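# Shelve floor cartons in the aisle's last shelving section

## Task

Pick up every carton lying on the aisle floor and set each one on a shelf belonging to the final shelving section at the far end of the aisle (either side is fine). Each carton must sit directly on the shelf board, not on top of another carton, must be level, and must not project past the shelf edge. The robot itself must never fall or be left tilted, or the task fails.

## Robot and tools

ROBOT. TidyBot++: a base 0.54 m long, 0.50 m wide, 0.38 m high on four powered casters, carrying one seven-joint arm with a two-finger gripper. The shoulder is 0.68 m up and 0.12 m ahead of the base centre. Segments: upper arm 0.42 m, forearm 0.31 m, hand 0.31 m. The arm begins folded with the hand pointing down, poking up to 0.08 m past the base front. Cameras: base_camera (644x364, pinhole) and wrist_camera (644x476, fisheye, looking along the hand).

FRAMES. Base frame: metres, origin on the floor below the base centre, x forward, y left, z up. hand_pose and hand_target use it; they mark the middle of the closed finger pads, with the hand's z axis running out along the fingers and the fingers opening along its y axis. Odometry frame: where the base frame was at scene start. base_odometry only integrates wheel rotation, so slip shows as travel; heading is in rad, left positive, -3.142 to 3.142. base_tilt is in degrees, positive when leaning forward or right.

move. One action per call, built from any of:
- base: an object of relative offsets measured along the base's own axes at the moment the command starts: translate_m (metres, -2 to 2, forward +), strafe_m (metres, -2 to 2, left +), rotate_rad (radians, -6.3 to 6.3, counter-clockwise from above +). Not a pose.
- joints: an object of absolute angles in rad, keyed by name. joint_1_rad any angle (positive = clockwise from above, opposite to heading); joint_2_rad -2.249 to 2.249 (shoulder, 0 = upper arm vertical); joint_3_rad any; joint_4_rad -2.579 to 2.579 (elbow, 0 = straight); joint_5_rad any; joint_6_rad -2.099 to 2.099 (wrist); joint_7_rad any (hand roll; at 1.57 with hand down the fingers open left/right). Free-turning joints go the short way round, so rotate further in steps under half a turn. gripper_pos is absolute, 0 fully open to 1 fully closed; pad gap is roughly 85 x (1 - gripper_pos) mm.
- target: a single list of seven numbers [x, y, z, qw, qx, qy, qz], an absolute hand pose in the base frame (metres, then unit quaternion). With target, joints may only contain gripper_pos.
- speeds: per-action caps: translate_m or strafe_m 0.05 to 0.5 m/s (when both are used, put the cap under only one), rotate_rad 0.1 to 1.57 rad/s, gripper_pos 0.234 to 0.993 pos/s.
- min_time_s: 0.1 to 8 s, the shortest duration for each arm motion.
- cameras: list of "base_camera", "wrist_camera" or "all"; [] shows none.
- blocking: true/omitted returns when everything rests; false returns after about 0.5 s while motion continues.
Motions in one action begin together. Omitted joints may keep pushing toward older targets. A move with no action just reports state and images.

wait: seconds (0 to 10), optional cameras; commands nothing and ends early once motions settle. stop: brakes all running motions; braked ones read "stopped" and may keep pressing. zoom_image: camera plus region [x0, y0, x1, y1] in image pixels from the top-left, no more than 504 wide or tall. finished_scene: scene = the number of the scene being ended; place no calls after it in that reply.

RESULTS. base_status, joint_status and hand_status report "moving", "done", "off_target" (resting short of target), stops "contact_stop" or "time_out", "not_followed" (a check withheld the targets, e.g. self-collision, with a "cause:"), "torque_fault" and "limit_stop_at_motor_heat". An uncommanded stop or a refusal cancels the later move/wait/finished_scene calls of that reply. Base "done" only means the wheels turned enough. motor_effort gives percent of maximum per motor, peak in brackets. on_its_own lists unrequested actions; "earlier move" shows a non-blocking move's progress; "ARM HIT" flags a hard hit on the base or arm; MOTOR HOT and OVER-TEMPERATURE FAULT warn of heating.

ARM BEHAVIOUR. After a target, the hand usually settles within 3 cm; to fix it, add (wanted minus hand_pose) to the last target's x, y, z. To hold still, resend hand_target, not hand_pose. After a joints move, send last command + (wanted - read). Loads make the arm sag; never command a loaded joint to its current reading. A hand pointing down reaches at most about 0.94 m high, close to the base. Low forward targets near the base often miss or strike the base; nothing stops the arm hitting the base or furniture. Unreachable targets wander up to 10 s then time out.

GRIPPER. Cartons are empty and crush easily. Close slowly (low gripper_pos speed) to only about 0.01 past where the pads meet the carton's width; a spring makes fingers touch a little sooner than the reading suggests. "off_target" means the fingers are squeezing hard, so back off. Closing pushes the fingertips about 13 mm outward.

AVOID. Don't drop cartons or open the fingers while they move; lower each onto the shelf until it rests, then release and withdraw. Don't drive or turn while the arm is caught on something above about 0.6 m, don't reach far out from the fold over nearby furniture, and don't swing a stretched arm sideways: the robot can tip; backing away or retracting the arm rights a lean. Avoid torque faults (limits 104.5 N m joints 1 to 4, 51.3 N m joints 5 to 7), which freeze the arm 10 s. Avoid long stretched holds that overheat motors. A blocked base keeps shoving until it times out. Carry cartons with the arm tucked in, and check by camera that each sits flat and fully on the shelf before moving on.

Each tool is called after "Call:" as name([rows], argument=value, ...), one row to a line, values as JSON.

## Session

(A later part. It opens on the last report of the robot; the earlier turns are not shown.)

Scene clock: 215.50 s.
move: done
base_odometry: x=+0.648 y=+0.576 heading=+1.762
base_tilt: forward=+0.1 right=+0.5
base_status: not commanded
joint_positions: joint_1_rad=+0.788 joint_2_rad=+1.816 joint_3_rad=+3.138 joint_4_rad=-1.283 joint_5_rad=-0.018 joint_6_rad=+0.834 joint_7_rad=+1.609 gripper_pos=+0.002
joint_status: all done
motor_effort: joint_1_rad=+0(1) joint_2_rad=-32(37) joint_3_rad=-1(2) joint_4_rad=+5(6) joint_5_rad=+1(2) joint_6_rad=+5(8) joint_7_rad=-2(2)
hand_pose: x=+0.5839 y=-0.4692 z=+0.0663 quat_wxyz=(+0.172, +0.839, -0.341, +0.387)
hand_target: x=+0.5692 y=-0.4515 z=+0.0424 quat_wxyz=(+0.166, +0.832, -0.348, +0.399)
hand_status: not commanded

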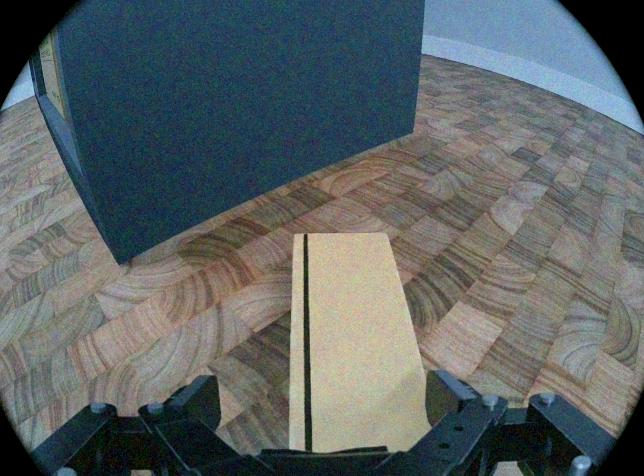

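Call:
move(joints={"joint_2_rad": 1.70, "joint_4_rad": -1.40}, min_time_s=1, cameras=["wrist_camera"])

Call:
zoom_image(camera="wrist_camera", region=[180, 180, 480, 476])

Scene clock: 217.67 s.
move: done
base_odometry: x=+0.648 y=+0.576 heading=+1.762
base_tilt: forward=+0.2 right=+0.6
base_status: not commanded
joint_positions: joint_1_rad=+0.788 joint_2_rad=+1.735 joint_3_rad=+3.138 joint_4_rad=-1.390 joint_5_rad=-0.018 joint_6_rad=+0.839 joint_7_rad=+1.609 gripper_pos=+0.002
joint_status: all done
motor_effort: joint_1_rad=+0(1) joint_2_rad=-36(37) joint_3_rad=-1(1) joint_4_rad=+5(6) joint_5_rad=+1(2) joint_6_rad=+7(8) joint_7_rad=-1(1)
hand_pose: x=+0.5800 y=-0.4650 z=+0.0942 quat_wxyz=(+0.168, +0.843, -0.342, +0.379)
hand_target: x=+0.6018 y=-0.4843 z=+0.1329 quat_wxyz=(+0.175, +0.820, -0.343, +0.423)
hand_status: not commanded

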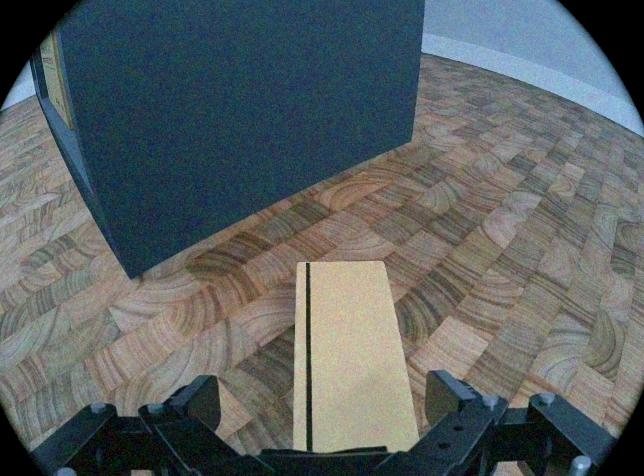

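Scaled by 1.680.

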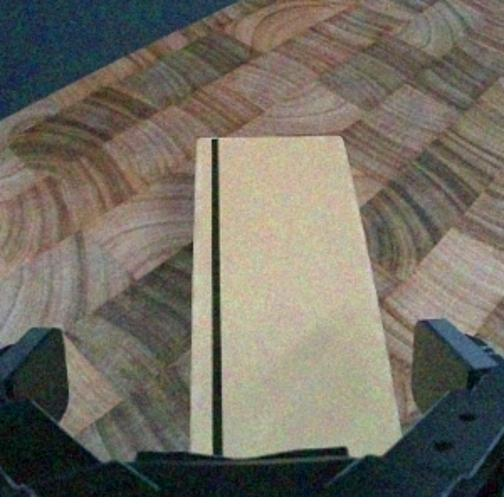

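Call:
move(base={"translate_m": -0.0102, "strafe_m": -0.0101}, speeds={"translate_m": 0.1}, cameras=["wrist_camera"])

Call:
zoom_image(camera="wrist_camera", region=[180, 180, 480, 476])

Scene clock: 219.67 s.
move: done
base_odometry: x=+0.660 y=+0.568 heading=+1.762
base_tilt: forward=+0.2 right=+0.5
base_status: done
joint_positions: joint_1_rad=+0.794 joint_2_rad=+1.735 joint_3_rad=+3.140 joint_4_rad=-1.391 joint_5_rad=-0.018 joint_6_rad=+0.839 joint_7_rad=+1.609 gripper_pos=+0.002
joint_status: not commanded
motor_effort: joint_1_rad=+0(3) joint_2_rad=-36(36) joint_3_rad=-1(2) joint_4_rad=+4(6) joint_5_rad=+2(2) joint_6_rad=+8(8) joint_7_rad=-1(1)
hand_pose: x=+0.5764 y=-0.4685 z=+0.0943 quat_wxyz=(+0.170, +0.843, -0.344, +0.378)
hand_target: x=+0.6018 y=-0.4843 z=+0.1329 quat_wxyz=(+0.175, +0.820, -0.343, +0.423)
hand_status: not commanded

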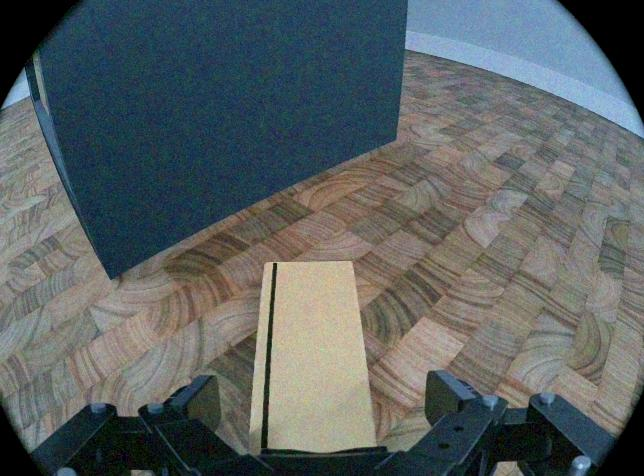

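Scaled by 1.680.

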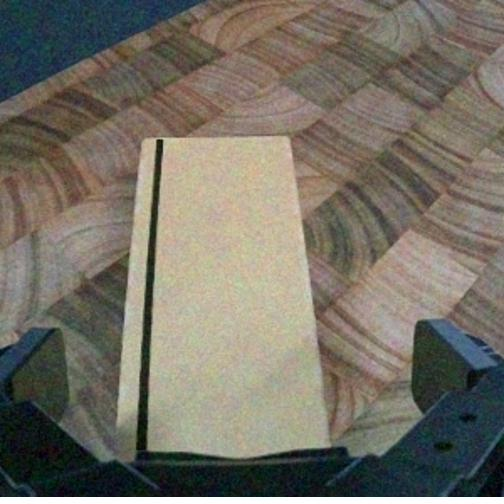

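Call:
move(joints={"joint_2_rad": 1.885, "joint_4_rad": -1.273, "joint_6_rad": 0.74}, min_time_s=2.5, cameras=["wrist_camera"])

Call:
zoom_image(camera="wrist_camera", region=[180, 180, 480, 476])

Scene clock: 223.53 s.
move: done
base_odometry: x=+0.660 y=+0.568 heading=+1.762
base_tilt: forward=+0.2 right=+0.6
base_status: not commanded
joint_positions: joint_1_rad=+0.794 joint_2_rad=+1.837 joint_3_rad=+3.140 joint_4_rad=-1.286 joint_5_rad=-0.018 joint_6_rad=+0.814 joint_7_rad=+1.609 gripper_pos=+0.002
joint_status: all done
motor_effort: joint_1_rad=+0(1) joint_2_rad=-35(37) joint_3_rad=-1(1) joint_4_rad=+5(7) joint_5_rad=+1(2) joint_6_rad=+7(8) joint_7_rad=+0(2)
hand_pose: x=+0.5676 y=-0.4595 z=+0.0474 quat_wxyz=(+0.166, +0.847, -0.346, +0.369)
hand_target: x=+0.5436 y=-0.4255 z=+0.0042 quat_wxyz=(+0.135, +0.863, -0.361, +0.327)
hand_status: not commanded

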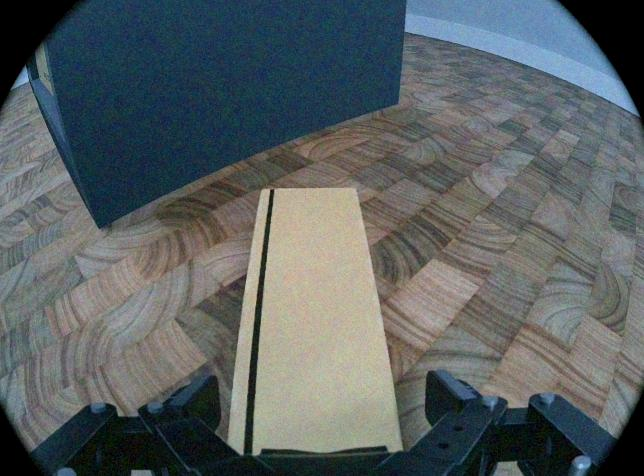

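Scaled by 1.680.

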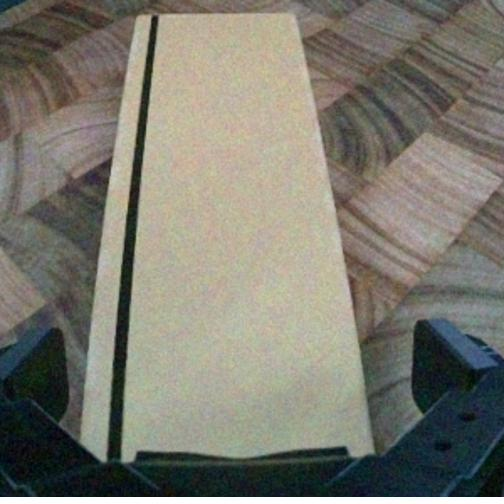

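Call:
move(joints={"gripper_pos": 0.352}, speeds={"gripper_pos": 0.234}, cameras=["wrist_camera"])

Call:
move(joints={"joint_2_rad": 1.53, "joint_4_rad": -1.605}, min_time_s=2.5, cameras=["all"])

Scene clock: 226.70 s.
move: done
base_odometry: x=+0.660 y=+0.568 heading=+1.762
base_tilt: forward=+0.2 right=+0.6
base_status: not commanded
joint_positions: joint_1_rad=+0.794 joint_2_rad=+1.837 joint_3_rad=+3.140 joint_4_rad=-1.285 joint_5_rad=-0.018 joint_6_rad=+0.814 joint_7_rad=+1.609 gripper_pos=+0.349
joint_status: all done
motor_effort: joint_1_rad=+0(1) joint_2_rad=-31(35) joint_3_rad=+0(1) joint_4_rad=+5(6) joint_5_rad=+1(2) joint_6_rad=+4(8) joint_7_rad=-1(1)
hand_pose: x=+0.5679 y=-0.4598 z=+0.0476 quat_wxyz=(+0.166, +0.846, -0.346, +0.369)
hand_target: x=+0.5436 y=-0.4255 z=+0.0042 quat_wxyz=(+0.135, +0.863, -0.361, +0.327)
hand_status: not commanded

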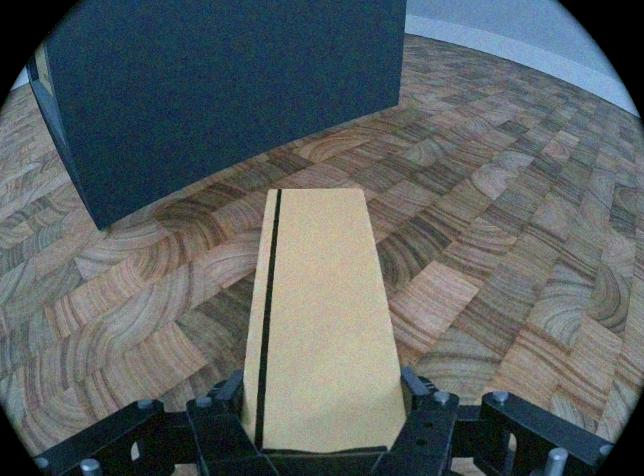

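Scene clock: 229.53 s.
move: done
base_odometry: x=+0.660 y=+0.568 heading=+1.762
base_tilt: forward=+0.2 right=+0.5
base_status: not commanded
joint_positions: joint_1_rad=+0.794 joint_2_rad=+1.570 joint_3_rad=+3.140 joint_4_rad=-1.595 joint_5_rad=-0.018 joint_6_rad=+0.807 joint_7_rad=+1.609 gripper_pos=+0.349
joint_status: all done
motor_effort: joint_1_rad=+0(1) joint_2_rad=-36(37) joint_3_rad=-1(1) joint_4_rad=+5(6) joint_5_rad=+1(2) joint_6_rad=+7(8) joint_7_rad=-1(1)
hand_pose: x=+0.5614 y=-0.4529 z=+0.1472 quat_wxyz=(+0.157, +0.856, -0.349, +0.348)
hand_target: x=+0.5668 y=-0.4487 z=+0.1561 quat_wxyz=(+0.139, +0.859, -0.359, +0.337)
hand_status: not commanded
pictures: base_camera, wrist_camera

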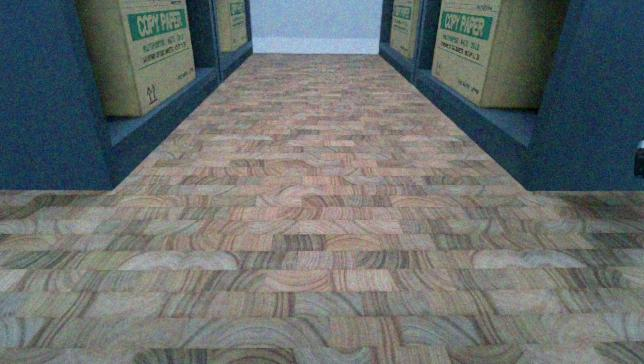

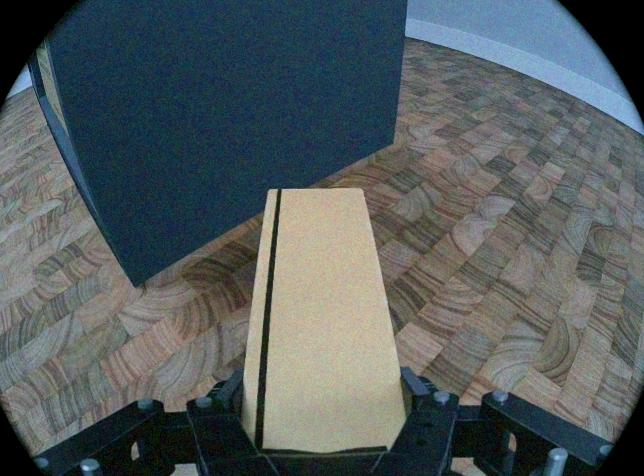

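Call:
move(joints={"joint_1_rad": 0.0, "joint_2_rad": -0.45, "joint_4_rad": -2.515, "joint_6_rad": -0.33}, min_time_s=4)

Call:
move(base={"translate_m": 1.863, "strafe_m": 0.0405}, cameras=["all"])

Scene clock: 235.30 s.
move: done
base_odometry: x=+0.660 y=+0.568 heading=+1.762
base_tilt: forward=+0.1 right=+0.5
base_status: not commanded
joint_positions: joint_1_rad=+0.019 joint_2_rad=-0.429 joint_3_rad=+3.140 joint_4_rad=-2.498 joint_5_rad=-0.018 joint_6_rad=-0.254 joint_7_rad=+1.609 gripper_pos=+0.349
joint_status: all done
motor_effort: joint_1_rad=+0(1) joint_2_rad=-2(40) joint_3_rad=+1(2) joint_4_rad=+17(20) joint_5_rad=+1(2) joint_6_rad=+8(8) joint_7_rad=-1(2)
hand_pose: x=+0.4475 y=-0.0028 z=+0.7016 quat_wxyz=(+0.006, +0.917, +0.003, +0.398)
hand_target: x=+0.4241 y=+0.0018 z=+0.6831 quat_wxyz=(+0.000, +0.931, +0.000, +0.365)
hand_status: not commanded
pictures: none

Scene clock: 240.33 s.
move: done
base_odometry: x=+0.266 y=+2.390 heading=+1.762
base_tilt: forward=+0.1 right=+0.5
base_status: done
joint_positions: joint_1_rad=+0.018 joint_2_rad=-0.435 joint_3_rad=+3.140 joint_4_rad=-2.501 joint_5_rad=-0.018 joint_6_rad=-0.260 joint_7_rad=+1.609 gripper_pos=+0.349
joint_status: not commanded
motor_effort: joint_1_rad=+0(1) joint_2_rad=-3(5) joint_3_rad=+0(1) joint_4_rad=+19(20) joint_5_rad=+1(2) joint_6_rad=+7(8) joint_7_rad=-1(2)
hand_pose: x=+0.4452 y=-0.0026 z=+0.7010 quat_wxyz=(+0.006, +0.918, +0.003, +0.397)
hand_target: x=+0.4241 y=+0.0018 z=+0.6831 quat_wxyz=(+0.000, +0.931, +0.000, +0.365)
hand_status: not commanded
pictures: base_camera, wrist_camera

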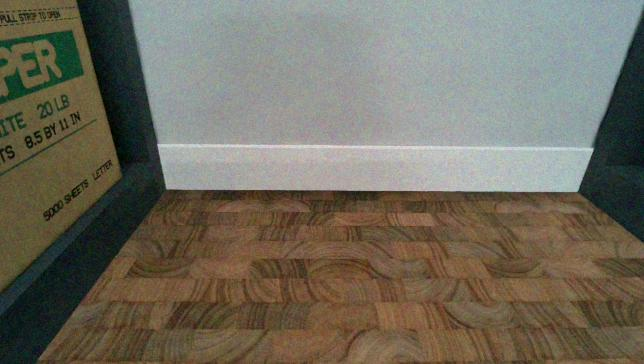

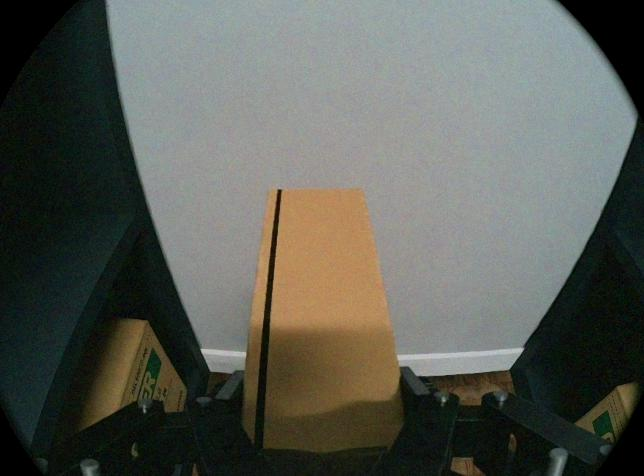

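Call:
move(joints={"joint_1_rad": 1.575}, min_time_s=4, cameras=["wrist_camera"])

Call:
move(joints={"joint_2_rad": 0.16, "joint_4_rad": -2.427, "joint_6_rad": 0.35}, min_time_s=3, cameras=["wrist_camera"])

Scene clock: 245.37 s.
move: done
base_odometry: x=+0.266 y=+2.390 heading=+1.762
base_tilt: forward=+0.2 right=+0.5
base_status: not commanded
joint_positions: joint_1_rad=+1.557 joint_2_rad=-0.435 joint_3_rad=+3.140 joint_4_rad=-2.501 joint_5_rad=-0.018 joint_6_rad=-0.260 joint_7_rad=+1.609 gripper_pos=+0.349
joint_status: all done
motor_effort: joint_1_rad=+0(1) joint_2_rad=-3(3) joint_3_rad=+1(1) joint_4_rad=+18(19) joint_5_rad=+1(2) joint_6_rad=+8(8) joint_7_rad=+0(1)
hand_pose: x=+0.1268 y=-0.3261 z=+0.7010 quat_wxyz=(+0.280, +0.661, -0.636, +0.281)
hand_target: x=+0.1195 y=-0.3051 z=+0.6831 quat_wxyz=(+0.258, +0.657, -0.659, +0.257)
hand_status: not commanded

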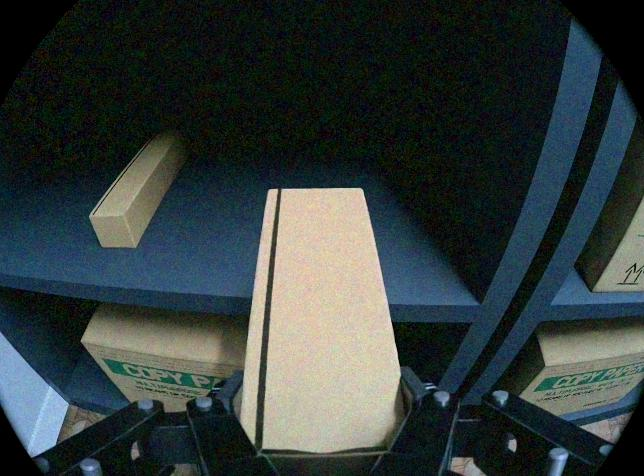

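Scene clock: 248.67 s.
move: done
base_odometry: x=+0.266 y=+2.390 heading=+1.762
base_tilt: forward=+0.2 right=+0.5
base_status: not commanded
joint_positions: joint_1_rad=+1.557 joint_2_rad=+0.134 joint_3_rad=+3.140 joint_4_rad=-2.444 joint_5_rad=-0.018 joint_6_rad=+0.247 joint_7_rad=+1.609 gripper_pos=+0.349
joint_status: all done
motor_effort: joint_1_rad=+0(0) joint_2_rad=-16(17) joint_3_rad=+0(1) joint_4_rad=+13(19) joint_5_rad=+1(2) joint_6_rad=+8(8) joint_7_rad=-1(2)
hand_pose: x=+0.1259 y=-0.4496 z=+0.6187 quat_wxyz=(+0.281, +0.661, -0.639, +0.277)
hand_target: x=+0.1191 y=-0.4773 z=+0.6376 quat_wxyz=(+0.309, +0.635, -0.637, +0.309)
hand_status: not commanded

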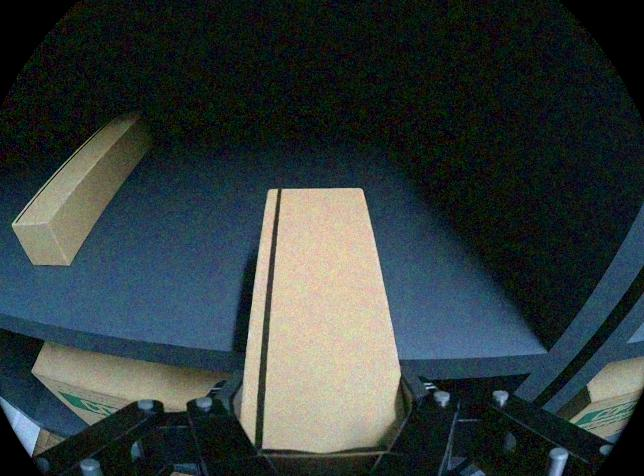

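Call:
move(joints={"joint_2_rad": 0.635, "joint_4_rad": -1.672, "joint_6_rad": -0.10}, min_time_s=3, cameras=["wrist_camera"])

Scene clock: 252.93 s.
move: done
base_odometry: x=+0.266 y=+2.390 heading=+1.762
base_tilt: forward=+0.2 right=+0.6
base_status: not commanded
joint_positions: joint_1_rad=+1.557 joint_2_rad=+0.593 joint_3_rad=+3.140 joint_4_rad=-1.689 joint_5_rad=-0.018 joint_6_rad=-0.025 joint_7_rad=+1.609 gripper_pos=+0.349
joint_status: all done
motor_effort: joint_1_rad=+0(1) joint_2_rad=-33(35) joint_3_rad=-1(1) joint_4_rad=+16(17) joint_5_rad=+1(2) joint_6_rad=+7(9) joint_7_rad=-1(2)
hand_pose: x=+0.1312 y=-0.7039 z=+0.6166 quat_wxyz=(+0.287, +0.658, -0.635, +0.286)
hand_target: x=+0.1185 y=-0.6912 z=+0.5785 quat_wxyz=(+0.254, +0.659, -0.661, +0.254)
hand_status: not commanded

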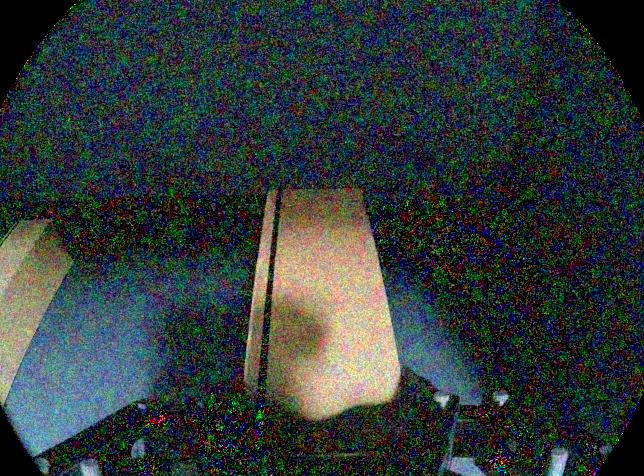

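Call:
move(joints={"joint_2_rad": 0.683, "joint_4_rad": -1.73, "joint_6_rad": 0.136}, min_time_s=2, cameras=["wrist_camera"])

Scene clock: 256.03 s.
move: done
base_odometry: x=+0.266 y=+2.390 heading=+1.762
base_tilt: forward=+0.2 right=+0.5
base_status: not commanded
joint_positions: joint_1_rad=+1.557 joint_2_rad=+0.636 joint_3_rad=+3.140 joint_4_rad=-1.712 joint_5_rad=-0.018 joint_6_rad=+0.035 joint_7_rad=+1.609 gripper_pos=+0.349
joint_status: all done
motor_effort: joint_1_rad=+0(1) joint_2_rad=-34(34) joint_3_rad=+0(1) joint_4_rad=+15(18) joint_5_rad=+1(2) joint_6_rad=+7(8) joint_7_rad=-1(2)
hand_pose: x=+0.1308 y=-0.7033 z=+0.5892 quat_wxyz=(+0.285, +0.658, -0.636, +0.284)
hand_target: x=+0.1184 y=-0.7117 z=+0.5716 quat_wxyz=(+0.296, +0.641, -0.643, +0.296)
hand_status: not commanded

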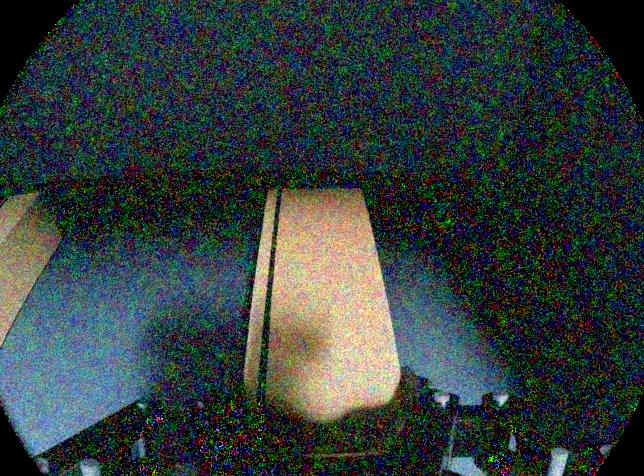

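Call:
move(joints={"joint_2_rad": 0.692}, min_time_s=0.7)

Call:
move(joints={"joint_2_rad": 0.701}, min_time_s=0.7)

Call:
move(joints={"joint_2_rad": 0.710}, min_time_s=0.7, cameras=["wrist_camera"])

Scene clock: 257.60 s.
move: done
base_odometry: x=+0.266 y=+2.390 heading=+1.762
base_tilt: forward=+0.2 right=+0.6
base_status: not commanded
joint_positions: joint_1_rad=+1.557 joint_2_rad=+0.645 joint_3_rad=+3.140 joint_4_rad=-1.712 joint_5_rad=-0.018 joint_6_rad=+0.037 joint_7_rad=+1.609 gripper_pos=+0.349
joint_status: all done
motor_effort: joint_1_rad=+0(1) joint_2_rad=-34(35) joint_3_rad=+0(1) joint_4_rad=+16(16) joint_5_rad=+0(2) joint_6_rad=+7(8) joint_7_rad=+0(1)
hand_pose: x=+0.1308 y=-0.7030 z=+0.5839 quat_wxyz=(+0.283, +0.659, -0.637, +0.282)
hand_target: x=+0.1184 y=-0.7107 z=+0.5652 quat_wxyz=(+0.293, +0.642, -0.645, +0.293)
hand_status: not commanded
pictures: none

Scene clock: 258.60 s.
move: done
base_odometry: x=+0.266 y=+2.390 heading=+1.762
base_tilt: forward=+0.2 right=+0.5
base_status: not commanded
joint_positions: joint_1_rad=+1.557 joint_2_rad=+0.648 joint_3_rad=+3.140 joint_4_rad=-1.712 joint_5_rad=-0.018 joint_6_rad=+0.042 joint_7_rad=+1.609 gripper_pos=+0.349
joint_status: all done
motor_effort: joint_1_rad=+0(1) joint_2_rad=-33(34) joint_3_rad=+0(1) joint_4_rad=+15(16) joint_5_rad=+1(2) joint_6_rad=+7(8) joint_7_rad=-1(1)
hand_pose: x=+0.1308 y=-0.7037 z=+0.5828 quat_wxyz=(+0.284, +0.659, -0.637, +0.282)
hand_target: x=+0.1184 y=-0.7096 z=+0.5588 quat_wxyz=(+0.290, +0.643, -0.646, +0.290)
hand_status: not commanded
pictures: none

Scene clock: 259.57 s.
move: done
base_odometry: x=+0.266 y=+2.390 heading=+1.762
base_tilt: forward=+0.1 right=+0.6
base_status: not commanded
joint_positions: joint_1_rad=+1.557 joint_2_rad=+0.650 joint_3_rad=+3.140 joint_4_rad=-1.712 joint_5_rad=-0.018 joint_6_rad=+0.047 joint_7_rad=+1.609 gripper_pos=+0.349
joint_status: all done
motor_effort: joint_1_rad=+0(0) joint_2_rad=-32(34) joint_3_rad=+0(1) joint_4_rad=+14(15) joint_5_rad=+1(2) joint_6_rad=+6(7) joint_7_rad=-1(2)
hand_pose: x=+0.1308 y=-0.7045 z=+0.5823 quat_wxyz=(+0.285, +0.659, -0.636, +0.283)
hand_target: x=+0.1184 y=-0.7084 z=+0.5525 quat_wxyz=(+0.288, +0.645, -0.647, +0.288)
hand_status: not commanded

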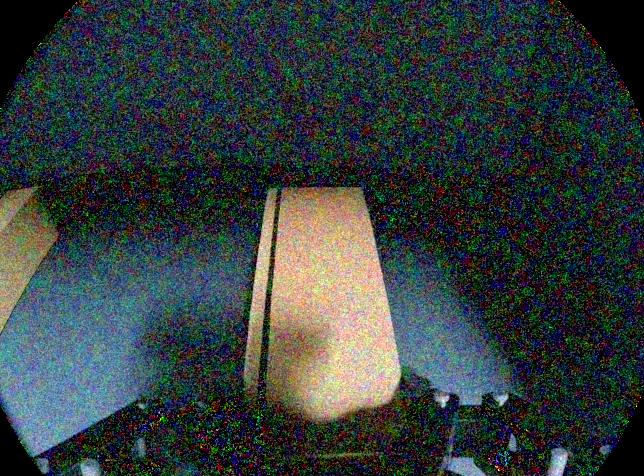

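Call:
move(joints={"joint_2_rad": 0.695}, min_time_s=0.5)

Call:
move(joints={"gripper_pos": 0.0}, speeds={"gripper_pos": 0.3})

Call:
move(joints={"joint_2_rad": 0.33, "joint_4_rad": -1.915, "joint_6_rad": -0.11}, min_time_s=2, cameras=["wrist_camera"])

Call:
move(joints={"joint_2_rad": -0.45, "joint_4_rad": -2.515, "joint_6_rad": -0.33}, min_time_s=2, cameras=["wrist_camera"])

Scene clock: 260.97 s.
move: done
base_odometry: x=+0.266 y=+2.390 heading=+1.762
base_tilt: forward=+0.2 right=+0.6
base_status: not commanded
joint_positions: joint_1_rad=+1.557 joint_2_rad=+0.650 joint_3_rad=+3.140 joint_4_rad=-1.712 joint_5_rad=-0.018 joint_6_rad=+0.047 joint_7_rad=+1.609 gripper_pos=+0.349
joint_status: all done
motor_effort: joint_1_rad=+0(1) joint_2_rad=-32(33) joint_3_rad=+0(1) joint_4_rad=+13(15) joint_5_rad=+1(1) joint_6_rad=+6(7) joint_7_rad=-1(2)
hand_pose: x=+0.1308 y=-0.7045 z=+0.5823 quat_wxyz=(+0.285, +0.659, -0.636, +0.283)
hand_target: x=+0.1184 y=-0.7103 z=+0.5631 quat_wxyz=(+0.292, +0.642, -0.645, +0.292)
hand_status: not commanded
pictures: none

Scene clock: 262.73 s.
move: done
base_odometry: x=+0.266 y=+2.390 heading=+1.762
base_tilt: forward=+0.1 right=+0.6
base_status: not commanded
joint_positions: joint_1_rad=+1.557 joint_2_rad=+0.651 joint_3_rad=+3.140 joint_4_rad=-1.712 joint_5_rad=-0.018 joint_6_rad=+0.047 joint_7_rad=+1.609 gripper_pos=+0.002
joint_status: all done
motor_effort: joint_1_rad=+0(1) joint_2_rad=-33(34) joint_3_rad=+0(1) joint_4_rad=+16(16) joint_5_rad=+1(2) joint_6_rad=+7(8) joint_7_rad=-1(2)
hand_pose: x=+0.1308 y=-0.7044 z=+0.5817 quat_wxyz=(+0.284, +0.659, -0.637, +0.283)
hand_target: x=+0.1184 y=-0.7103 z=+0.5631 quat_wxyz=(+0.292, +0.642, -0.645, +0.292)
hand_status: not commanded
pictures: none

Scene clock: 265.07 s.
move: done
base_odometry: x=+0.266 y=+2.390 heading=+1.762
base_tilt: forward=+0.2 right=+0.5
base_status: not commanded
joint_positions: joint_1_rad=+1.557 joint_2_rad=+0.360 joint_3_rad=+3.140 joint_4_rad=-1.896 joint_5_rad=-0.018 joint_6_rad=-0.035 joint_7_rad=+1.609 gripper_pos=+0.002
joint_status: all done
motor_effort: joint_1_rad=+0(1) joint_2_rad=-27(34) joint_3_rad=+0(1) joint_4_rad=+17(18) joint_5_rad=+1(2) joint_6_rad=+7(8) joint_7_rad=-1(1)
hand_pose: x=+0.1301 y=-0.6255 z=+0.6713 quat_wxyz=(+0.292, +0.655, -0.633, +0.291)
hand_target: x=+0.1188 y=-0.6023 z=+0.6638 quat_wxyz=(+0.271, +0.652, -0.654, +0.271)
hand_status: not commanded

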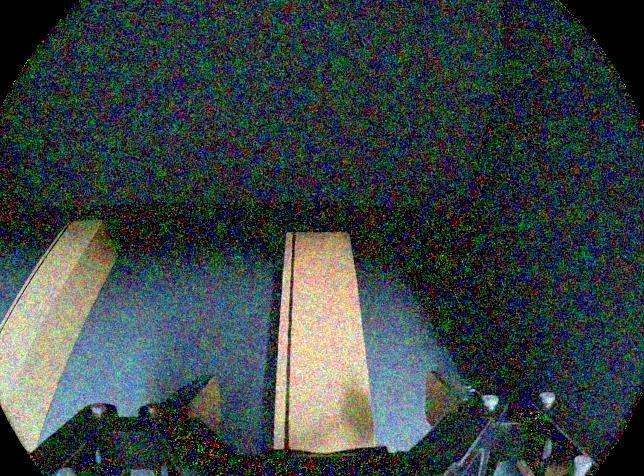

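Scene clock: 267.37 s.
move: done
base_odometry: x=+0.266 y=+2.390 heading=+1.762
base_tilt: forward=+0.1 right=+0.5
base_status: not commanded
joint_positions: joint_1_rad=+1.557 joint_2_rad=-0.431 joint_3_rad=+3.140 joint_4_rad=-2.496 joint_5_rad=-0.018 joint_6_rad=-0.254 joint_7_rad=+1.609 gripper_pos=+0.002
joint_status: all done
motor_effort: joint_1_rad=+0(1) joint_2_rad=-2(27) joint_3_rad=+1(1) joint_4_rad=+18(20) joint_5_rad=+0(2) joint_6_rad=+7(8) joint_7_rad=+0(2)
hand_pose: x=+0.1268 y=-0.3290 z=+0.7032 quat_wxyz=(+0.282, +0.660, -0.636, +0.283)
hand_target: x=+0.1195 y=-0.3051 z=+0.6831 quat_wxyz=(+0.258, +0.657, -0.659, +0.257)
hand_status: not commanded

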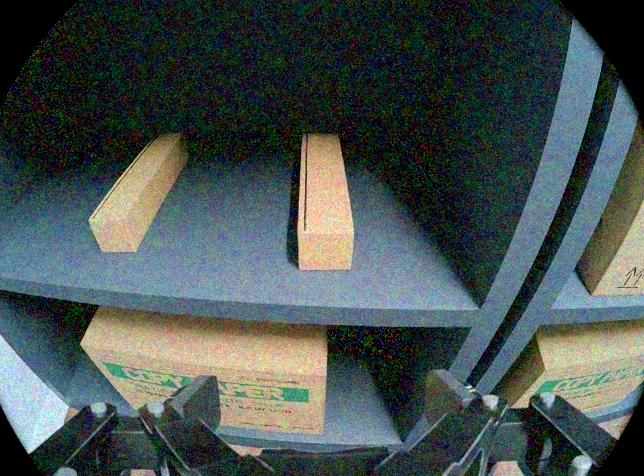

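Call:
finished_scene(scene=1)

The scene is finished: the task was done.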